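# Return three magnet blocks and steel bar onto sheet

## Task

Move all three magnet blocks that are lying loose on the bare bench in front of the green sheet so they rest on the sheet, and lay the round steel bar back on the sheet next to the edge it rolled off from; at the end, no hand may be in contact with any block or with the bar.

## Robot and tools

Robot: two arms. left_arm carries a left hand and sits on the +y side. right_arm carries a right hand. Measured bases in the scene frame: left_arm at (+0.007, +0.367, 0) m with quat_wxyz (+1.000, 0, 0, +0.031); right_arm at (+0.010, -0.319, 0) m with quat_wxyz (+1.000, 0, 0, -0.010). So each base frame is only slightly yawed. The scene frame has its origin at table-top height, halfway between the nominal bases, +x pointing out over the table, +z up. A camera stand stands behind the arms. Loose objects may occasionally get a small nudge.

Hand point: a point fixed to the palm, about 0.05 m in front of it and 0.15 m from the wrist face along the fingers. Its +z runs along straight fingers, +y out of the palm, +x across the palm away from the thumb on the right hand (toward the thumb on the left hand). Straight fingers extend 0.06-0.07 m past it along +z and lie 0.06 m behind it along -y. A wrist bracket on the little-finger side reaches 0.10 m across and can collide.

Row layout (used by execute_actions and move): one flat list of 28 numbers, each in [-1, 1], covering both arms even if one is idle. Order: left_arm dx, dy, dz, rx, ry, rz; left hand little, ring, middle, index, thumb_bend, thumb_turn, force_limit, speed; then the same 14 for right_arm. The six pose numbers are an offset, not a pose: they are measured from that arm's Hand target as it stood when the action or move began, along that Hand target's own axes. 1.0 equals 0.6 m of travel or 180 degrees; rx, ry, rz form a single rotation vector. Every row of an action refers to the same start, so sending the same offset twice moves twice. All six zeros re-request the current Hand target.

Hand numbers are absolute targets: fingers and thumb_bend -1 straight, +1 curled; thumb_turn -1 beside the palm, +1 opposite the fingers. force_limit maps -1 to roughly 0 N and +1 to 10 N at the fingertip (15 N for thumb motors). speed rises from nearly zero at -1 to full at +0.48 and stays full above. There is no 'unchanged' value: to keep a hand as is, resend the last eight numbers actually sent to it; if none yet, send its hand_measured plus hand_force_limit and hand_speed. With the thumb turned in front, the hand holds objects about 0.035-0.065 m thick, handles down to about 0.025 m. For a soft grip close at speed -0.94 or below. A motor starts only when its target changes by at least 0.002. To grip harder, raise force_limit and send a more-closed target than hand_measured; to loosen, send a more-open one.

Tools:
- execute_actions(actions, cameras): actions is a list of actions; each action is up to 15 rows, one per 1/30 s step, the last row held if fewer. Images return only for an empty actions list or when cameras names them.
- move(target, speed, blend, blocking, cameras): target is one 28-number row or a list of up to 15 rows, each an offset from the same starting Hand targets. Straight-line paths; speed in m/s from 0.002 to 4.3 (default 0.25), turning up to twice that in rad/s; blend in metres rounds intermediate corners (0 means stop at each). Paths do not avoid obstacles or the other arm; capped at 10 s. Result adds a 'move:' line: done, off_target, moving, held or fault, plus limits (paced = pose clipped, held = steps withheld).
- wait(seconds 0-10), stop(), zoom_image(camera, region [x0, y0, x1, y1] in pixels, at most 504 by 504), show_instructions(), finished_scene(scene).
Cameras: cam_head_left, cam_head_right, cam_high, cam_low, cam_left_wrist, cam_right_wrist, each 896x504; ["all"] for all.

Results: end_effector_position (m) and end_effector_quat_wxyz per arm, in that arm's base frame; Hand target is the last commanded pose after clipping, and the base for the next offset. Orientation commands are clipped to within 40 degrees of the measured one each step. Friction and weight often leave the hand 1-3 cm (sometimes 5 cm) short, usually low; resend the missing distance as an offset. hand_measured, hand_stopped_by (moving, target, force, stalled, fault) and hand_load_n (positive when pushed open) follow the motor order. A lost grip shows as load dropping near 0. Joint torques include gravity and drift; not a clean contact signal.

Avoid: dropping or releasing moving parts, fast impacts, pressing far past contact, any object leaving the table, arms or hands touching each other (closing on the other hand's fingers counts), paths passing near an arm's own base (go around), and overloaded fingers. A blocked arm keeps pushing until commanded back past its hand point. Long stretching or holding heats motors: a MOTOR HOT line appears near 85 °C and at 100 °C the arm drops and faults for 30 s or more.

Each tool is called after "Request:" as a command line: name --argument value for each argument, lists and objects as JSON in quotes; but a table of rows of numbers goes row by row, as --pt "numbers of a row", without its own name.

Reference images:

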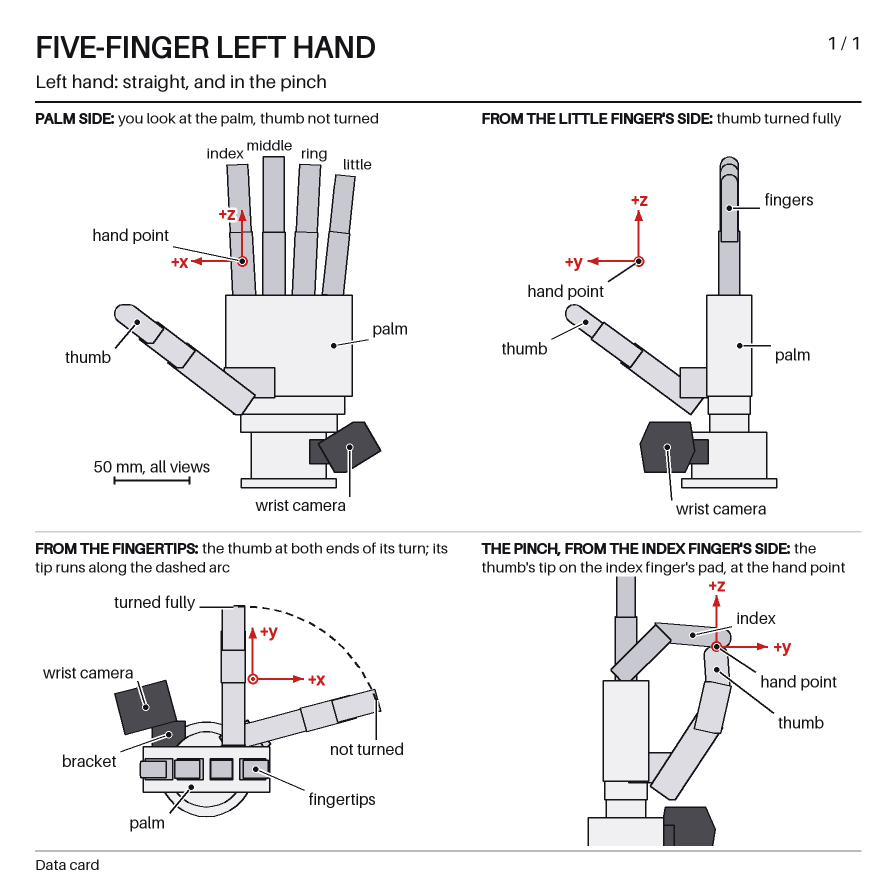

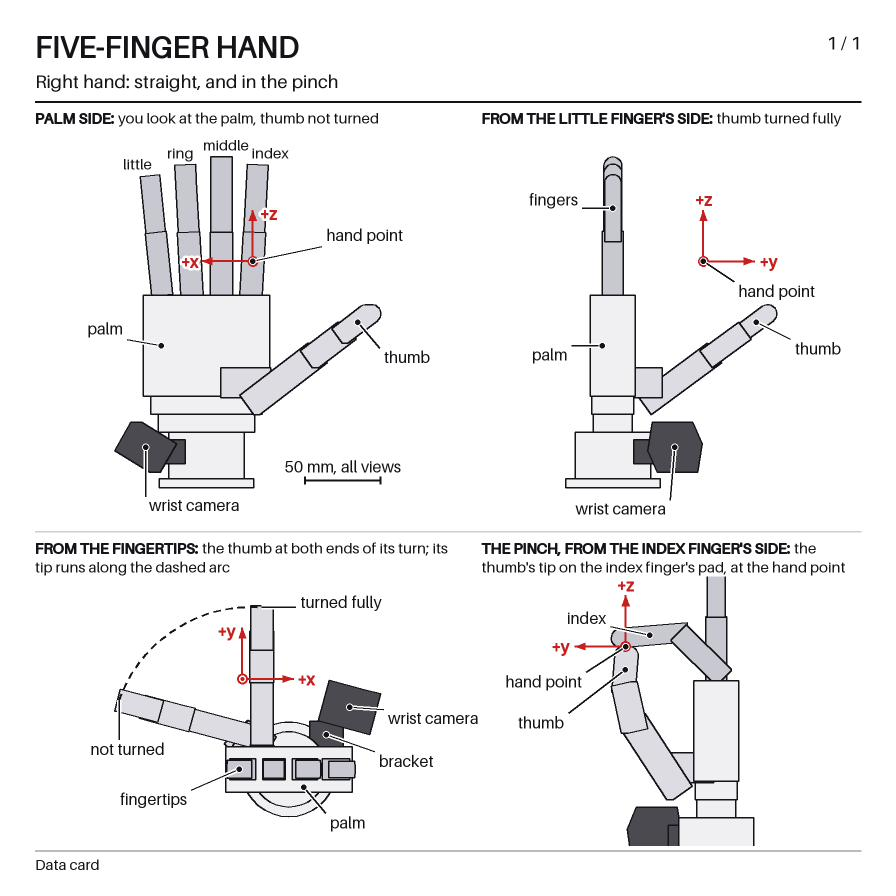

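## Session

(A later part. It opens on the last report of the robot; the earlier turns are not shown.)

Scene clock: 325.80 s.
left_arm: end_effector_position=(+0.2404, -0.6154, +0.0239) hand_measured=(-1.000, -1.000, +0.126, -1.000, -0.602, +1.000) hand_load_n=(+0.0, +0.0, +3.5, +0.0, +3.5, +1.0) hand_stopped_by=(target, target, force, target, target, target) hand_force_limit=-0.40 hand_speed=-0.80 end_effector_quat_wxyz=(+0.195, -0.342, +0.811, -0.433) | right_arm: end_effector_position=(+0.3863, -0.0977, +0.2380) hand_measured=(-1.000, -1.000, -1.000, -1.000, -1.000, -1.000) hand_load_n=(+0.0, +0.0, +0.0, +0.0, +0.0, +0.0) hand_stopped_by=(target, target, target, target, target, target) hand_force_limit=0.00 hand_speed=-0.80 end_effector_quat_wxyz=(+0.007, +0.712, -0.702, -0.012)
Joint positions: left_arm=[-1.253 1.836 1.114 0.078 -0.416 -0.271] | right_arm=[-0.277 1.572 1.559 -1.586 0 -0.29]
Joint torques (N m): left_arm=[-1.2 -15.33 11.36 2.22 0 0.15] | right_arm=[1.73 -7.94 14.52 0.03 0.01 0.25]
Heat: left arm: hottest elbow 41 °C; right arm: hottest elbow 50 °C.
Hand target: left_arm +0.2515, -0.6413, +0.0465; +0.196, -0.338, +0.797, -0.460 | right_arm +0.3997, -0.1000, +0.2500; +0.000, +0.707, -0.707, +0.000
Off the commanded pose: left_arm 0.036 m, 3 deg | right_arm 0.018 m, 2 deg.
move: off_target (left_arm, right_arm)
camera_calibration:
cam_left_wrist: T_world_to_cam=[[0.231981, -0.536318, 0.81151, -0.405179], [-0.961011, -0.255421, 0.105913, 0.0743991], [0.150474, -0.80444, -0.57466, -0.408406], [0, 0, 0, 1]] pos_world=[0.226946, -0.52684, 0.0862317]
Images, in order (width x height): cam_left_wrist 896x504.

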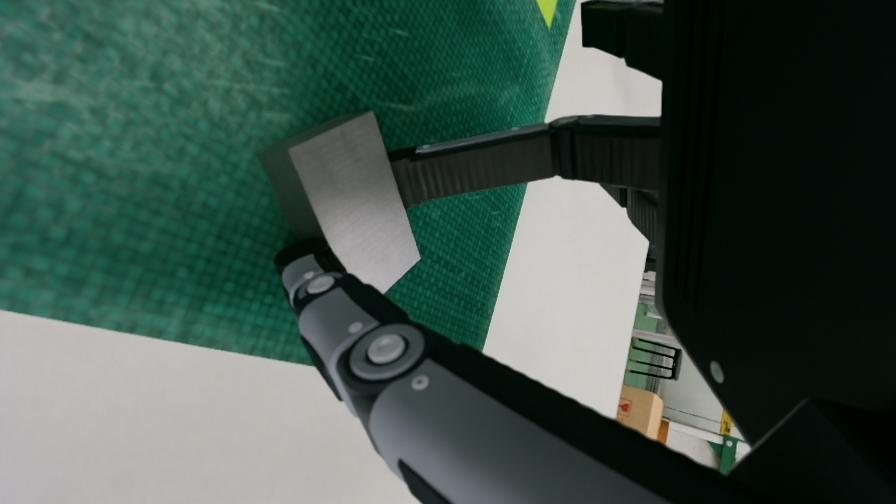

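Request:
move --pt "0 0 0 0 0 0 -1 -1 -0.5 -1 -0.8 1 -0.4 -0.5 0 0 0 0 0 0 -1 -1 -1 -1 -1 -1 0 -0.8" --pt "0 -0.14 -0.08 0 0 0 -1 -1 -0.5 -1 -0.8 1 -0.4 -0.4 0 0 0 0 0 0 -1 -1 -1 -1 -1 -1 0 -0.8" --speed '[0.1,0.25]' --cameras '["cam_head_left","cam_head_right","cam_high","cam_low"]'

Request:
zoom_image --camera "cam_high" --region '[460, 200, 600, 320]'

Request:
zoom_image --camera "cam_head_right" --region '[240, 220, 380, 320]'

Request:
zoom_image --camera "cam_low" --region '[480, 280, 700, 400]'

Scene clock: 347.83 s.
left_arm: end_effector_position=(+0.2450, -0.6293, +0.1304) hand_measured=(-1.000, -1.000, -0.500, -1.000, -0.800, +1.000) hand_load_n=(+0.0, +0.0, +0.0, +0.0, +0.0, +0.0) hand_stopped_by=(target, target, target, target, target, target) hand_force_limit=-0.40 hand_speed=-0.40 end_effector_quat_wxyz=(+0.193, -0.343, +0.800, -0.453) | right_arm: end_effector_position=(+0.3863, -0.0977, +0.2380) hand_measured=(-1.000, -1.000, -1.000, -1.000, -1.000, -1.000) hand_load_n=(+0.0, +0.0, +0.0, +0.0, -0.5, +0.0) hand_stopped_by=(target, target, target, target, target, target) hand_force_limit=0.00 hand_speed=-0.80 end_effector_quat_wxyz=(+0.007, +0.712, -0.702, -0.012)
Joint positions: left_arm=[-1.253 1.702 1.231 -0.127 -0.416 -0.27] | right_arm=[-0.277 1.572 1.559 -1.586 0 -0.29]
Joint torques (N m): left_arm=[-1.2 -14.51 11.82 1.11 0.04 0.15] | right_arm=[1.67 -8.12 14.48 0.02 0.02 0.26]
Heat: left arm: hottest elbow 42 °C; right arm: hottest elbow 50 °C.
Hand target: left_arm +0.2517, -0.6416, +0.1432; +0.196, -0.338, +0.797, -0.460 | right_arm +0.3997, -0.1000, +0.2500; +0.000, +0.707, -0.707, +0.000
Off the commanded pose: left_arm 0.019 m, 1 deg | right_arm 0.018 m, 2 deg.
move: off_target (left_arm, right_arm); target 2's new numbers were sent with left_arm's hand 0.019 m and 1 deg from that target
Images, in order (width x height): cam_head_left 896x504, cam_head_right 896x504, cam_high 896x504, cam_low 896x504.

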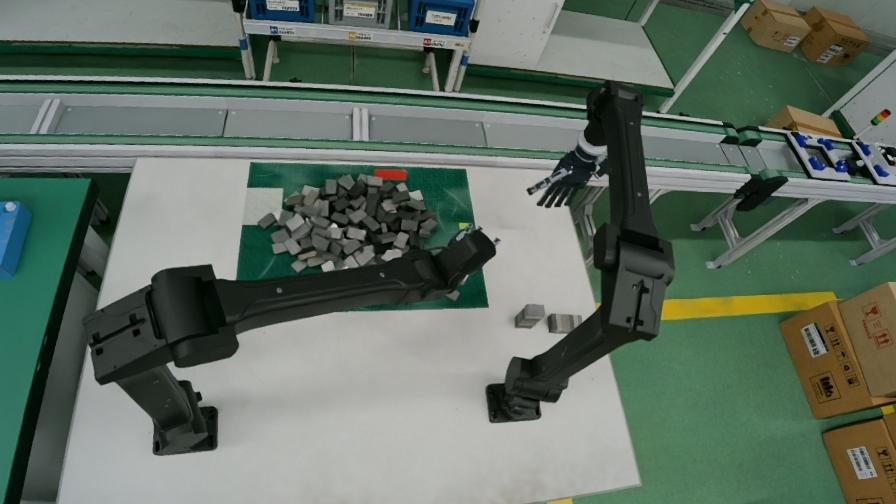

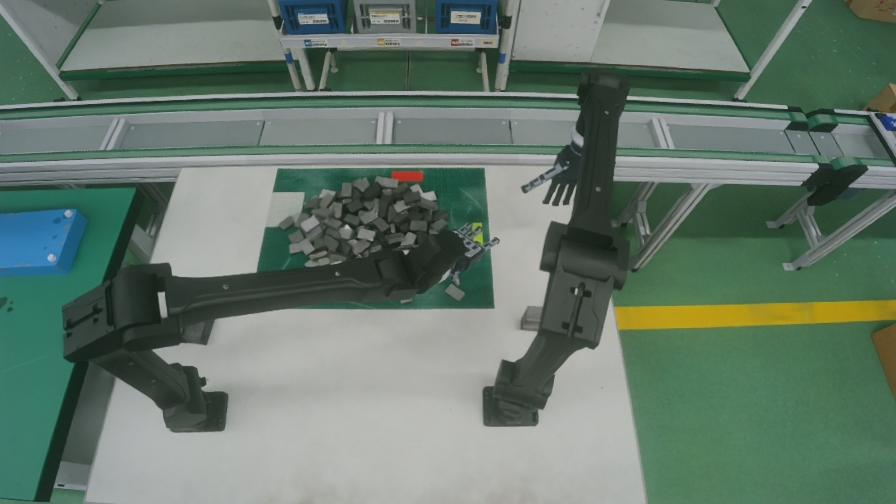

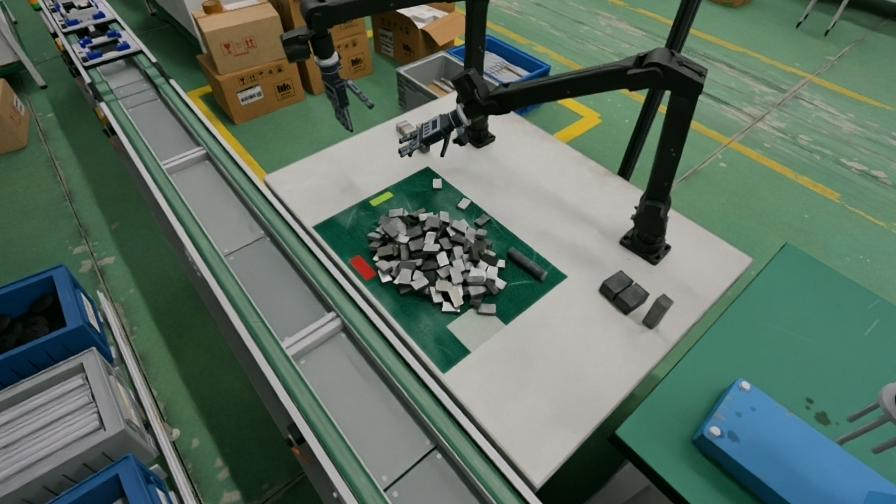

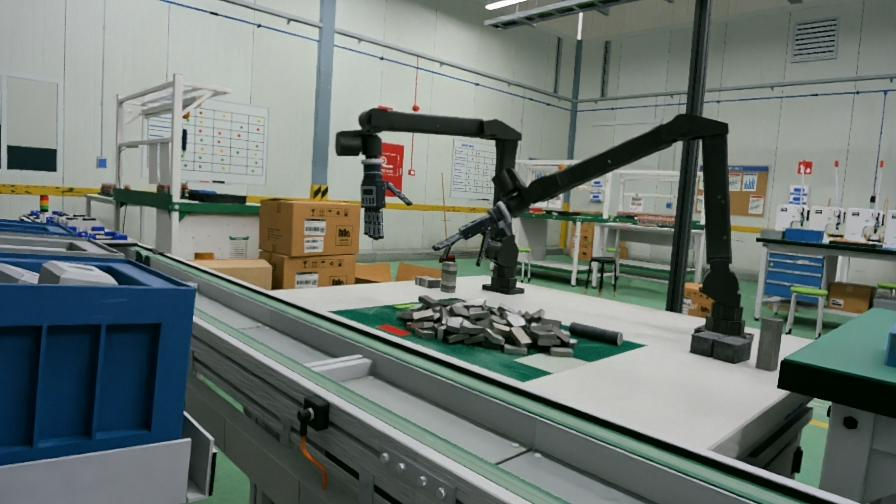

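Scaled by 3.600 from the camera's 896x504 image, which has a finer 1280x720 frame.

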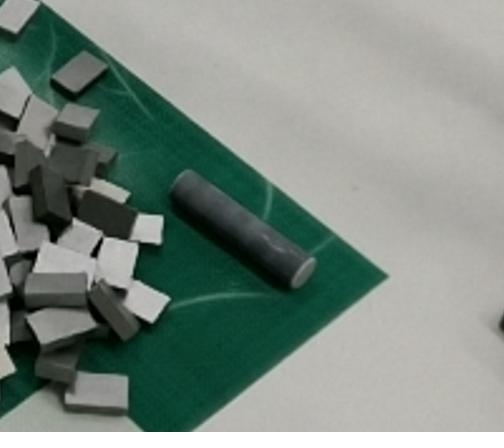

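Scaled by 3.600 from the camera's 896x504 image, which has a finer 1280x720 frame.

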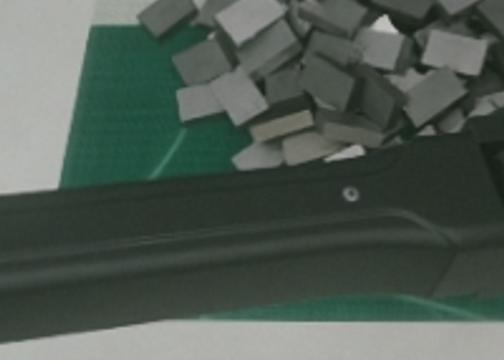

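Scaled by 2.291 from the camera's 896x504 image, which has a finer 1280x720 frame.

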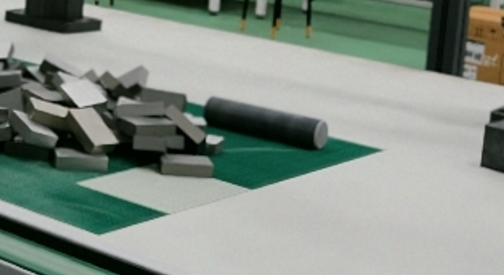

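Request:
move --pt "-0.2868 0.0353 -0.2505 -0.1595 -0.0588 -0.1018 -1 -1 -1 -1 -0.9 1 0 0 0 0 0 0 0 0 -1 -1 -1 -1 -1 -1 0 -0.8" --pt "-0.533 0.2007 -0.4368 -0.3189 -0.1175 -0.2035 -1 -1 -1 -1 -0.9 1 0 0 0 0 0 0 0 0 -1 -1 -1 -1 -1 -1 0 -0.8" --speed '[0.4,0.4]' --blend '[0.03,0]' --cameras '["cam_left_wrist","cam_high"]'

Request:
zoom_image --camera "cam_high" --region '[460, 200, 600, 320]'

Scene clock: 376.27 s.
left_arm: end_effector_position=(+0.2694, -0.2163, +0.1702) hand_measured=(-1.000, -1.000, -1.000, -1.000, -0.900, +1.000) hand_load_n=(+0.0, +0.0, +0.0, +0.0, +0.0, +0.0) hand_stopped_by=(target, target, target, target, target, target) hand_force_limit=0.00 hand_speed=0.00 end_effector_quat_wxyz=(-0.003, +0.688, -0.725, +0.005) | right_arm: end_effector_position=(+0.3863, -0.0977, +0.2380) hand_measured=(-1.000, -1.000, -1.000, -1.000, -1.000, -1.000) hand_load_n=(+0.0, +0.0, +0.0, +0.0, +0.0, +0.0) hand_stopped_by=(target, target, target, target, target, target) hand_force_limit=0.00 hand_speed=-0.80 end_effector_quat_wxyz=(+0.007, +0.712, -0.702, -0.012)
Joint positions: left_arm=[-0.519 1.346 1.146 -1.36 -0.004 -0.466] | right_arm=[-0.277 1.572 1.559 -1.586 0 -0.29]
Joint torques (N m): left_arm=[-0.67 -10.23 7.98 -0.34 0.21 0.16] | right_arm=[1.85 -8.12 14.5 0.06 0.02 0.26]
Heat: left arm: hottest elbow 42 °C; right arm: hottest elbow 50 °C.
Hand target: left_arm +0.2672, -0.2120, +0.1702; +0.000, +0.685, -0.729, +0.000 | right_arm +0.3997, -0.1000, +0.2500; +0.000, +0.707, -0.707, +0.000
Off the commanded pose: left_arm 0.005 m, 1 deg | right_arm 0.018 m, 2 deg.
move: off_target (right_arm)
camera_calibration:
cam_left_wrist: T_world_to_cam=[[0.964748, -0.262997, 0.00969381, -0.318417], [-0.232311, -0.833721, 0.50094, -0.199876], [-0.123664, -0.485533, -0.865428, 0.184639], [0, 0, 0, 1]] pos_world=[0.283592, -0.160735, 0.263004]
Images, in order (width x height): cam_high 896x504, cam_left_wrist 896x504.

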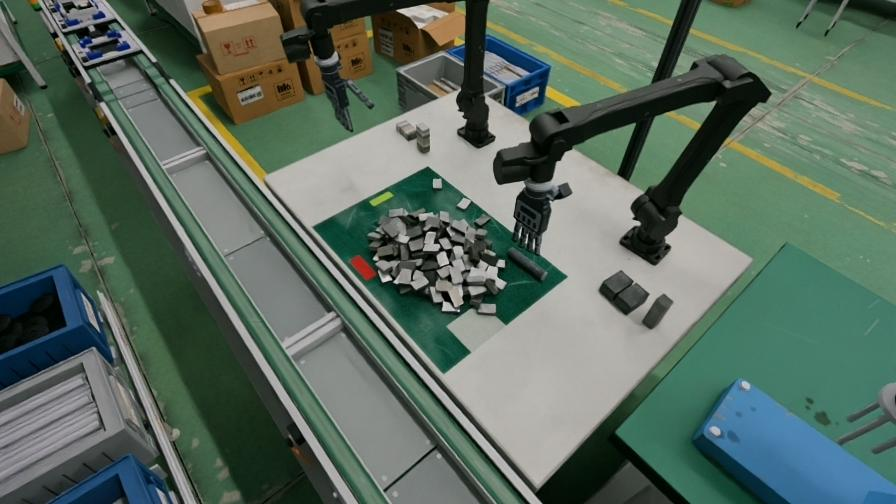

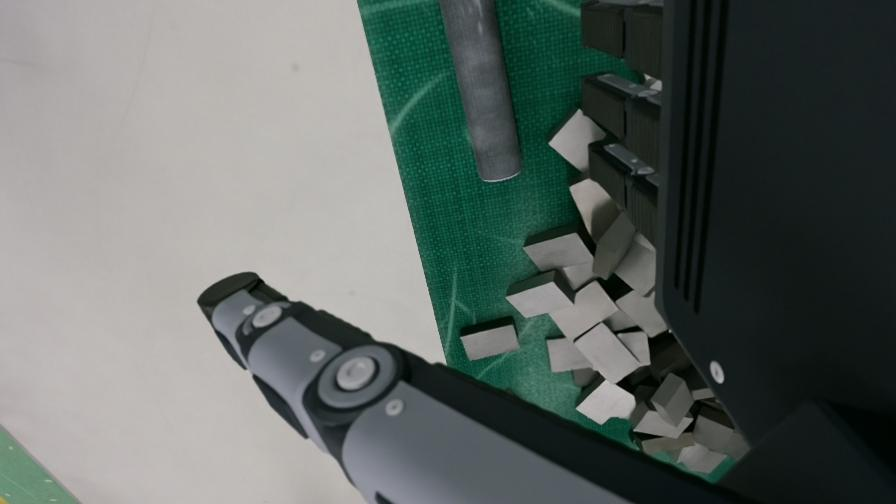

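Scaled by 3.600 from the camera's 896x504 image, which has a finer 1280x720 frame.

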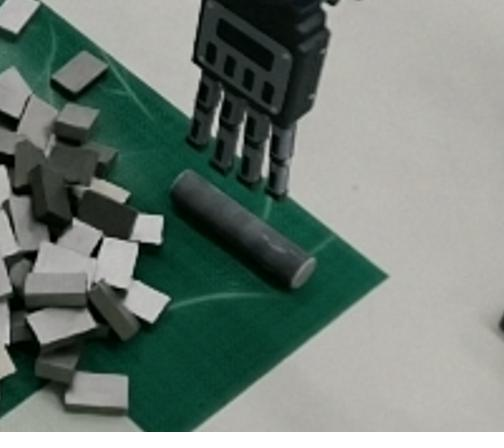

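Request:
move --pt "-0.0253 -0.0035 0.0333 0 0 0 -1 -1 -1 -1 -0.9 1 0 0 0 0 0 0 0 0 -1 -1 -1 -1 -1 -1 0 -0.8" --pt "-0.0253 -0.0035 0.12 0 0 0 -1 -1 -1 -1 -0.9 1 0 0 0 0 0 0 0 0 -1 -1 -1 -1 -1 -1 0 -0.8" --speed '[0.1,0.15]' --cameras '["cam_left_wrist","cam_high"]'

Request:
zoom_image --camera "cam_high" --region '[460, 200, 600, 320]'

Scene clock: 419.80 s.
left_arm: end_effector_position=(+0.2668, -0.1991, +0.1007) hand_measured=(-1.000, -1.000, -1.000, -1.000, -0.900, +1.000) hand_load_n=(+0.0, +0.0, +0.0, +0.0, +0.0, +0.0) hand_stopped_by=(target, target, target, target, target, target) hand_force_limit=0.00 hand_speed=0.00 end_effector_quat_wxyz=(-0.001, +0.687, -0.726, -0.003) | right_arm: end_effector_position=(+0.3863, -0.0977, +0.2380) hand_measured=(-1.000, -1.000, -1.000, -1.000, -1.000, -1.000) hand_load_n=(+0.0, +0.0, +0.0, +0.0, -0.5, +0.0) hand_stopped_by=(target, target, target, target, target, target) hand_force_limit=0.00 hand_speed=-0.80 end_effector_quat_wxyz=(+0.007, +0.712, -0.702, -0.012)
Joint positions: left_arm=[-0.482 1.386 0.993 -1.182 -0.003 -0.427] | right_arm=[-0.277 1.572 1.559 -1.586 0 -0.29]
Joint torques (N m): left_arm=[-0.79 -9.58 7.64 0.47 0.17 0.16] | right_arm=[1.79 -7.94 14.52 0.09 0.02 0.27]
Heat: left arm: hottest elbow 40 °C; right arm: hottest elbow 50 °C.
Hand target: left_arm +0.2704, -0.1971, +0.0982; +0.000, +0.685, -0.729, +0.000 | right_arm +0.3997, -0.1000, +0.2500; +0.000, +0.707, -0.707, +0.000
Off the commanded pose: left_arm 0.005 m, 0 deg | right_arm 0.018 m, 2 deg.
move: off_target (right_arm)
camera_calibration:
cam_left_wrist: T_world_to_cam=[[0.963961, -0.265983, -0.00570446, -0.309535], [-0.227909, -0.836657, 0.498058, -0.152845], [-0.137248, -0.478809, -0.867125, 0.137649], [0, 0, 0, 1]] pos_world=[0.282436, -0.144303, 0.193719]
Images, in order (width x height): cam_high 896x504, cam_left_wrist 896x504.

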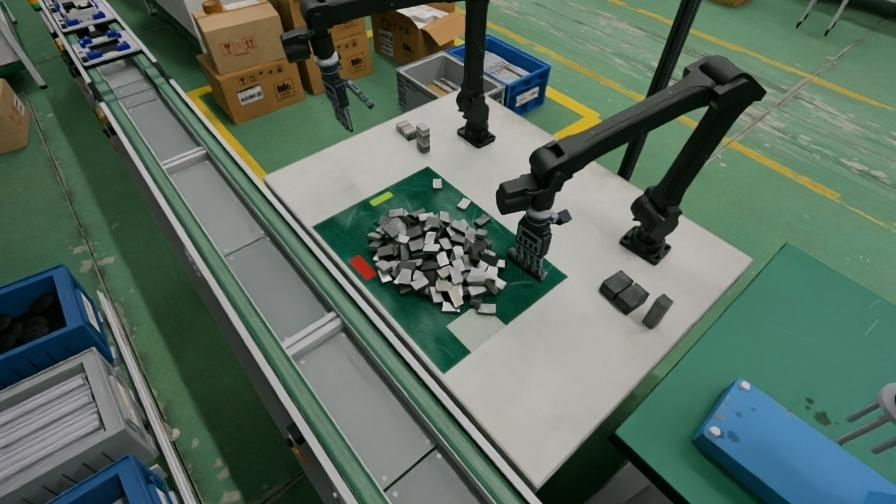

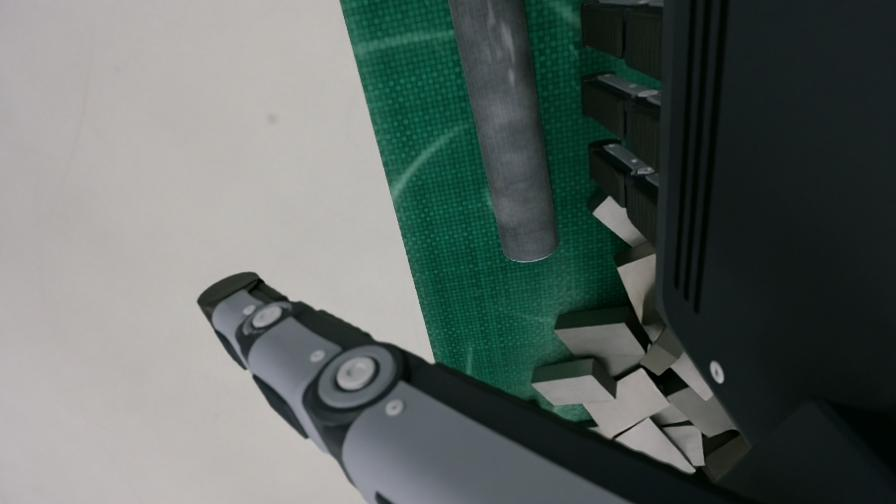

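Scaled by 3.600 from the camera's 896x504 image, which has a finer 1280x720 frame.

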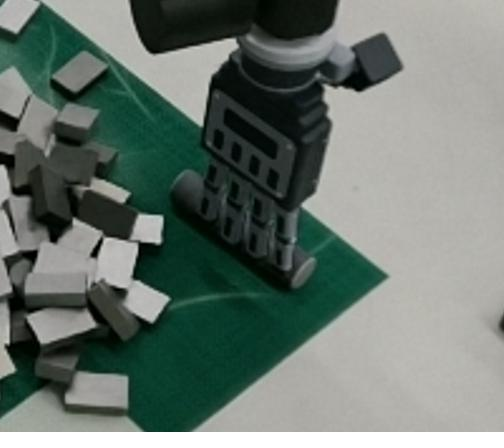

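Request:
move --pt "0 -0.013 0 0 0 0 -1 -1 -1 -1 -0.9 1 0 0 0 0 0 0 0 0 -1 -1 -1 -1 -1 -1 0 -0.8" --pt "0 -0.013 0.03 0 0 0 -1 -1 -1 -1 -0.9 1 0 0 0 0 0 0 0 0 -1 -1 -1 -1 -1 -1 0 -0.8" --speed 0.1 --cameras '["cam_left_wrist","cam_high","cam_head_right"]'

Scene clock: 445.73 s.
left_arm: end_effector_position=(+0.2751, -0.2005, +0.0845) hand_measured=(-1.000, -1.000, -1.000, -1.000, -0.900, +1.000) hand_load_n=(+0.0, -0.5, +0.0, +0.0, +0.0, +0.0) hand_stopped_by=(target, target, target, target, target, target) hand_force_limit=0.00 hand_speed=0.00 end_effector_quat_wxyz=(-0.002, +0.687, -0.727, +0.000) | right_arm: end_effector_position=(+0.3863, -0.0977, +0.2380) hand_measured=(-1.000, -1.000, -1.000, -1.000, -1.000, -1.000) hand_load_n=(+0.0, +0.0, +0.0, +0.0, -0.5, +0.0) hand_stopped_by=(target, target, target, target, target, target) hand_force_limit=0.00 hand_speed=-0.80 end_effector_quat_wxyz=(+0.007, +0.712, -0.702, -0.012)
Joint positions: left_arm=[-0.475 1.422 0.983 -1.131 -0.003 -0.419] | right_arm=[-0.277 1.572 1.559 -1.586 0 -0.29]
Joint torques (N m): left_arm=[-0.44 -9.58 7.41 0.49 0.18 0.15] | right_arm=[1.67 -8.18 14.48 0.05 0.01 0.26]
Heat: left arm: hottest elbow 40 °C; right arm: hottest elbow 50 °C.
Hand target: left_arm +0.2782, -0.1975, +0.0803; +0.000, +0.685, -0.729, +0.000 | right_arm +0.3997, -0.1000, +0.2500; +0.000, +0.707, -0.707, +0.000
Off the commanded pose: left_arm 0.006 m, 0 deg | right_arm 0.018 m, 2 deg.
move: off_target (right_arm)
camera_calibration:
cam_left_wrist: T_world_to_cam=[[0.963676, -0.267073, -0.000470309, -0.31856], [-0.231213, -0.835163, 0.499042, -0.142845], [-0.133674, -0.480806, -0.866578, 0.122641], [0, 0, 0, 1]] pos_world=[0.290355, -0.145411, 0.177414]
Images, in order (width x height): cam_head_right 896x504, cam_high 896x504, cam_left_wrist 896x504.

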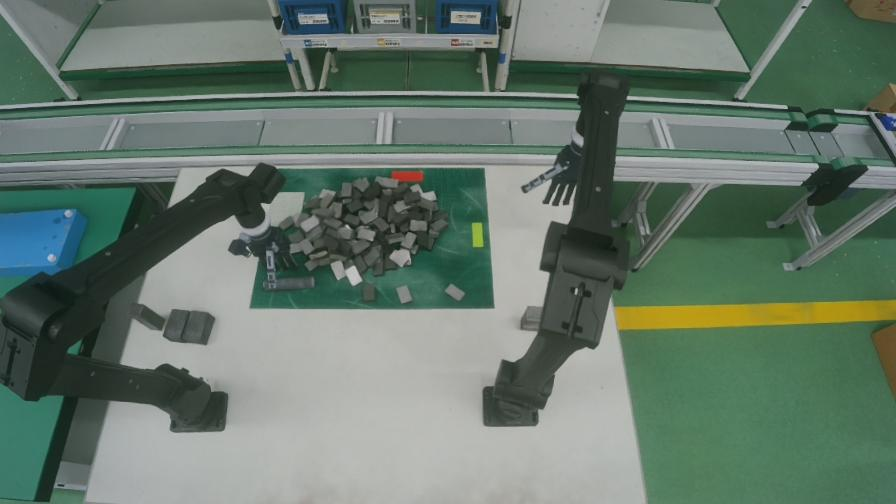

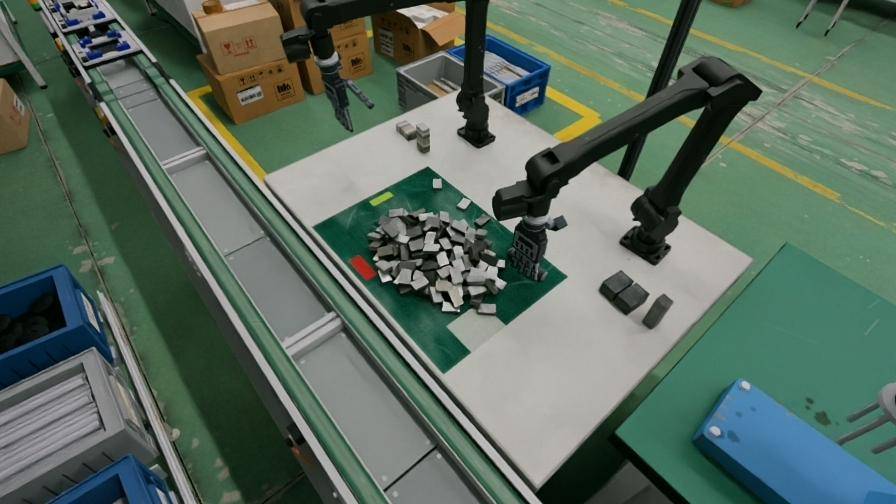

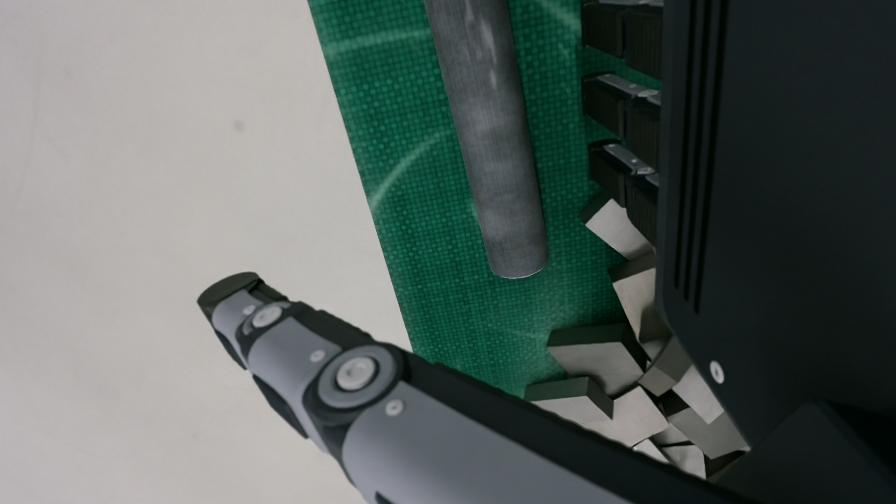

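Request:
move --pt "0 0 0.006 0 0 0 -1 -1 -1 -1 -0.9 1 0 0 0 0 0 0 0 0 -1 -1 -1 -1 -1 -1 0 -0.8" --pt "0 0.088 0.006 0 0 0 -1 -1 -1 -1 -0.9 1 0 0 0 0 0 0 0 0 -1 -1 -1 -1 -1 -1 0 -0.8" --speed '[0.1,0.04]' --cameras '["cam_left_wrist","cam_high","cam_head_right"]'

Scene clock: 460.60 s.
left_arm: end_effector_position=(+0.2271, -0.1901, +0.0751) hand_measured=(-1.000, -1.000, -1.000, -1.000, -0.900, +1.000) hand_load_n=(+0.0, +0.0, +0.0, +0.0, +0.0, -0.5) hand_stopped_by=(target, target, target, target, target, target) hand_force_limit=0.00 hand_speed=0.00 end_effector_quat_wxyz=(+0.000, +0.683, -0.731, -0.005) | right_arm: end_effector_position=(+0.3863, -0.0977, +0.2380) hand_measured=(-1.000, -1.000, -1.000, -1.000, -1.000, -1.000) hand_load_n=(+0.0, +0.0, +0.0, +0.0, +0.0, +0.0) hand_stopped_by=(target, target, target, target, target, target) hand_force_limit=0.00 hand_speed=-0.80 end_effector_quat_wxyz=(+0.007, +0.712, -0.702, -0.012)
Joint positions: left_arm=[-0.515 1.32 0.855 -1.116 -0.003 -0.446] | right_arm=[-0.277 1.572 1.559 -1.586 0 -0.29]
Joint torques (N m): left_arm=[-2.26 -9.64 7.23 0.17 0.21 -0.23] | right_arm=[1.73 -8.12 14.5 0.05 0.01 0.25]
Heat: left arm: hottest elbow 39 °C; right arm: hottest elbow 51 °C.
Hand target: left_arm +0.2254, -0.1943, +0.0766; +0.000, +0.685, -0.729, +0.000 | right_arm +0.3997, -0.1000, +0.2500; +0.000, +0.707, -0.707, +0.000
Off the commanded pose: left_arm 0.005 m, 1 deg | right_arm 0.018 m, 2 deg.
move: off_target (right_arm)
camera_calibration:
cam_left_wrist: T_world_to_cam=[[0.960389, -0.278451, -0.0108709, -0.270236], [-0.236405, -0.834783, 0.497242, -0.139331], [-0.147533, -0.474976, -0.867544, 0.117436], [0, 0, 0, 1]] pos_world=[0.243919, -0.13578, 0.168225]
Images, in order (width x height): cam_head_right 896x504, cam_high 896x504, cam_left_wrist 896x504.

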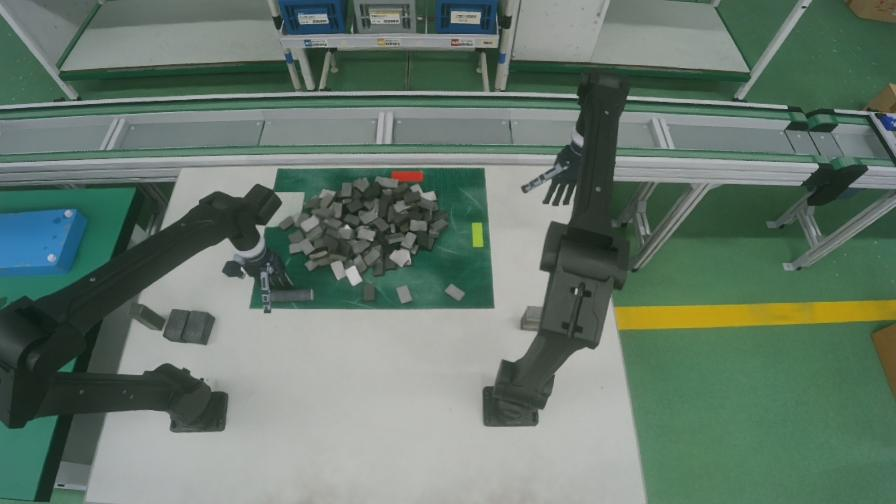

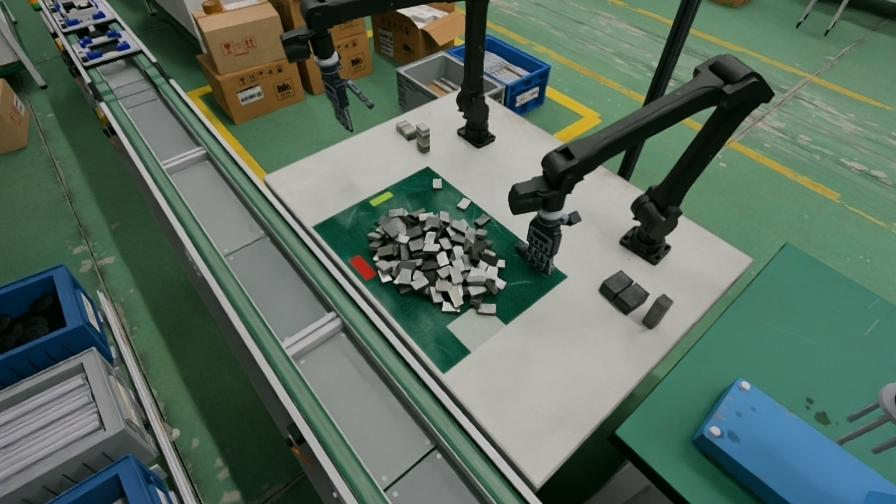

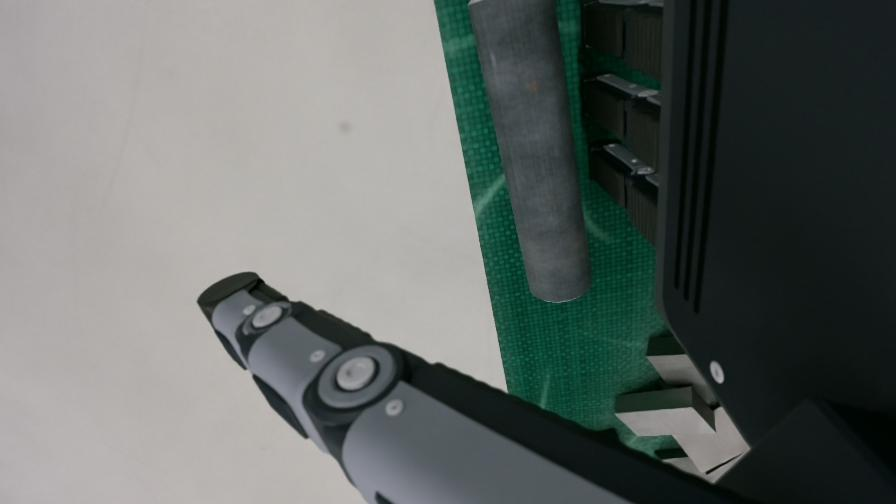

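Request:
move --pt "0 -0.035 0 0 0 0 -1 -1 -1 -1 -0.9 1 0 0 0 0 0 0 0 0 -1 -1 -1 -1 -1 -1 0 -0.8" --pt "0 -0.03 -0.18 0 0 0 -1 -1 -1 -1 -0.9 1 0 0 0 0 0 0 0 0 -1 -1 -1 -1 -1 -1 0 -0.8" --speed '[0.08,0.2]' --cameras '["cam_left_wrist","cam_high","cam_head_right"]'

Request:
zoom_image --camera "cam_head_right" --region '[230, 160, 510, 340]'

Scene clock: 475.13 s.
left_arm: end_effector_position=(+0.2293, -0.1899, +0.1679) hand_measured=(-1.000, -1.000, -1.000, -1.000, -0.900, +1.000) hand_load_n=(+0.0, +0.0, +0.0, +0.0, +0.0, +0.0) hand_stopped_by=(target, target, target, target, target, target) hand_force_limit=0.00 hand_speed=0.00 end_effector_quat_wxyz=(+0.004, +0.684, -0.729, -0.018) | right_arm: end_effector_position=(+0.3863, -0.0977, +0.2380) hand_measured=(-1.000, -1.000, -1.000, -1.000, -1.000, -1.000) hand_load_n=(+0.0, +0.0, +0.0, +0.0, +0.0, +0.0) hand_stopped_by=(target, target, target, target, target, target) hand_force_limit=0.00 hand_speed=-0.80 end_effector_quat_wxyz=(+0.007, +0.712, -0.702, -0.012)
Joint positions: left_arm=[-0.51 1.258 1.054 -1.405 -0.003 -0.447] | right_arm=[-0.277 1.572 1.559 -1.586 0 -0.29]
Joint torques (N m): left_arm=[-0.79 -8.82 11.74 -0.39 0.19 0.03] | right_arm=[1.79 -8.12 14.5 0.1 0.02 0.26]
Heat: left arm: hottest elbow 39 °C; right arm: hottest elbow 51 °C.
Hand target: left_arm +0.2433, -0.1955, +0.1846; +0.000, +0.685, -0.729, +0.000 | right_arm +0.3997, -0.1000, +0.2500; +0.000, +0.707, -0.707, +0.000
Off the commanded pose: left_arm 0.023 m, 2 deg | right_arm 0.018 m, 2 deg.
move: off_target (left_arm, right_arm)
camera_calibration:
cam_left_wrist: T_world_to_cam=[[0.961053, -0.273739, -0.0380029, -0.265958], [-0.220572, -0.842601, 0.491296, -0.188833], [-0.166508, -0.463779, -0.870163, 0.205235], [0, 0, 0, 1]] pos_world=[0.248122, -0.13673, 0.261254]
Images, in order (width x height): cam_head_right 896x504, cam_high 896x504, cam_left_wrist 896x504.

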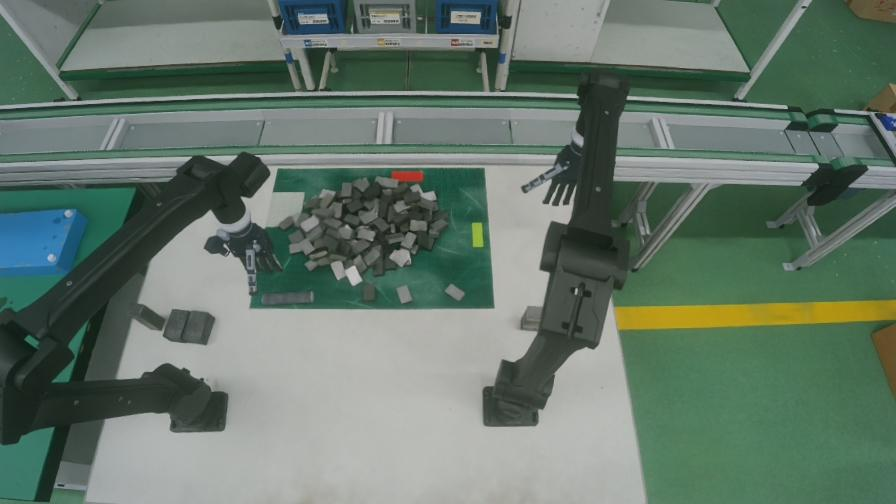

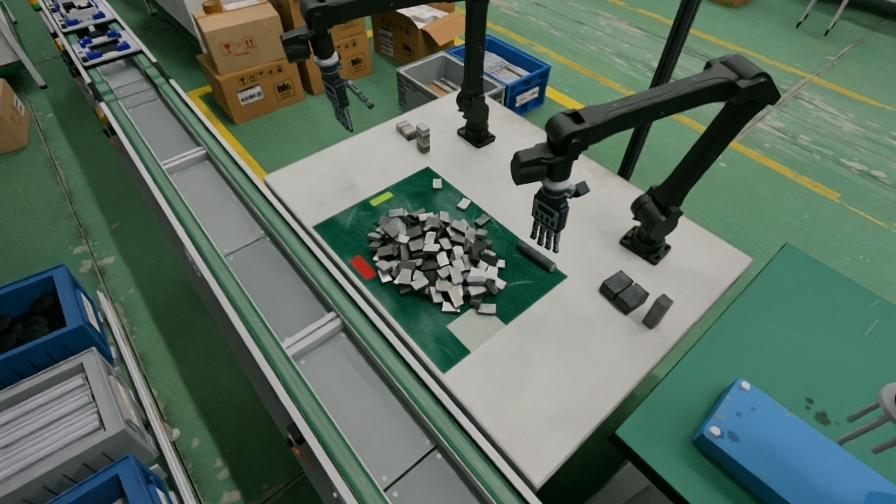

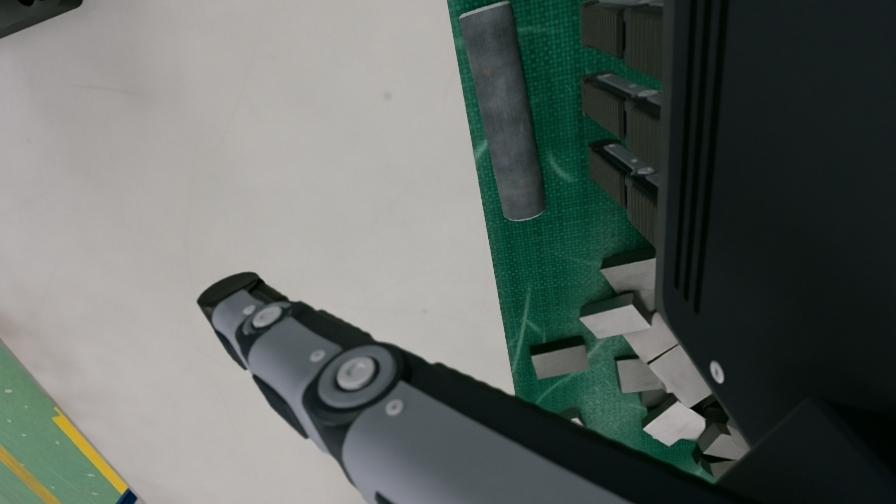

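Scaled by 1.800 from the camera's 896x504 image, which has a finer 1280x720 frame.

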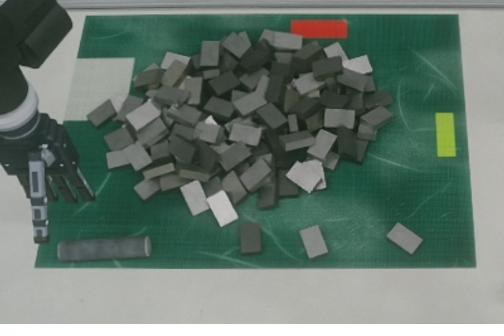

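Request:
finished_scene --scene 3

The scene is finished: the task was done.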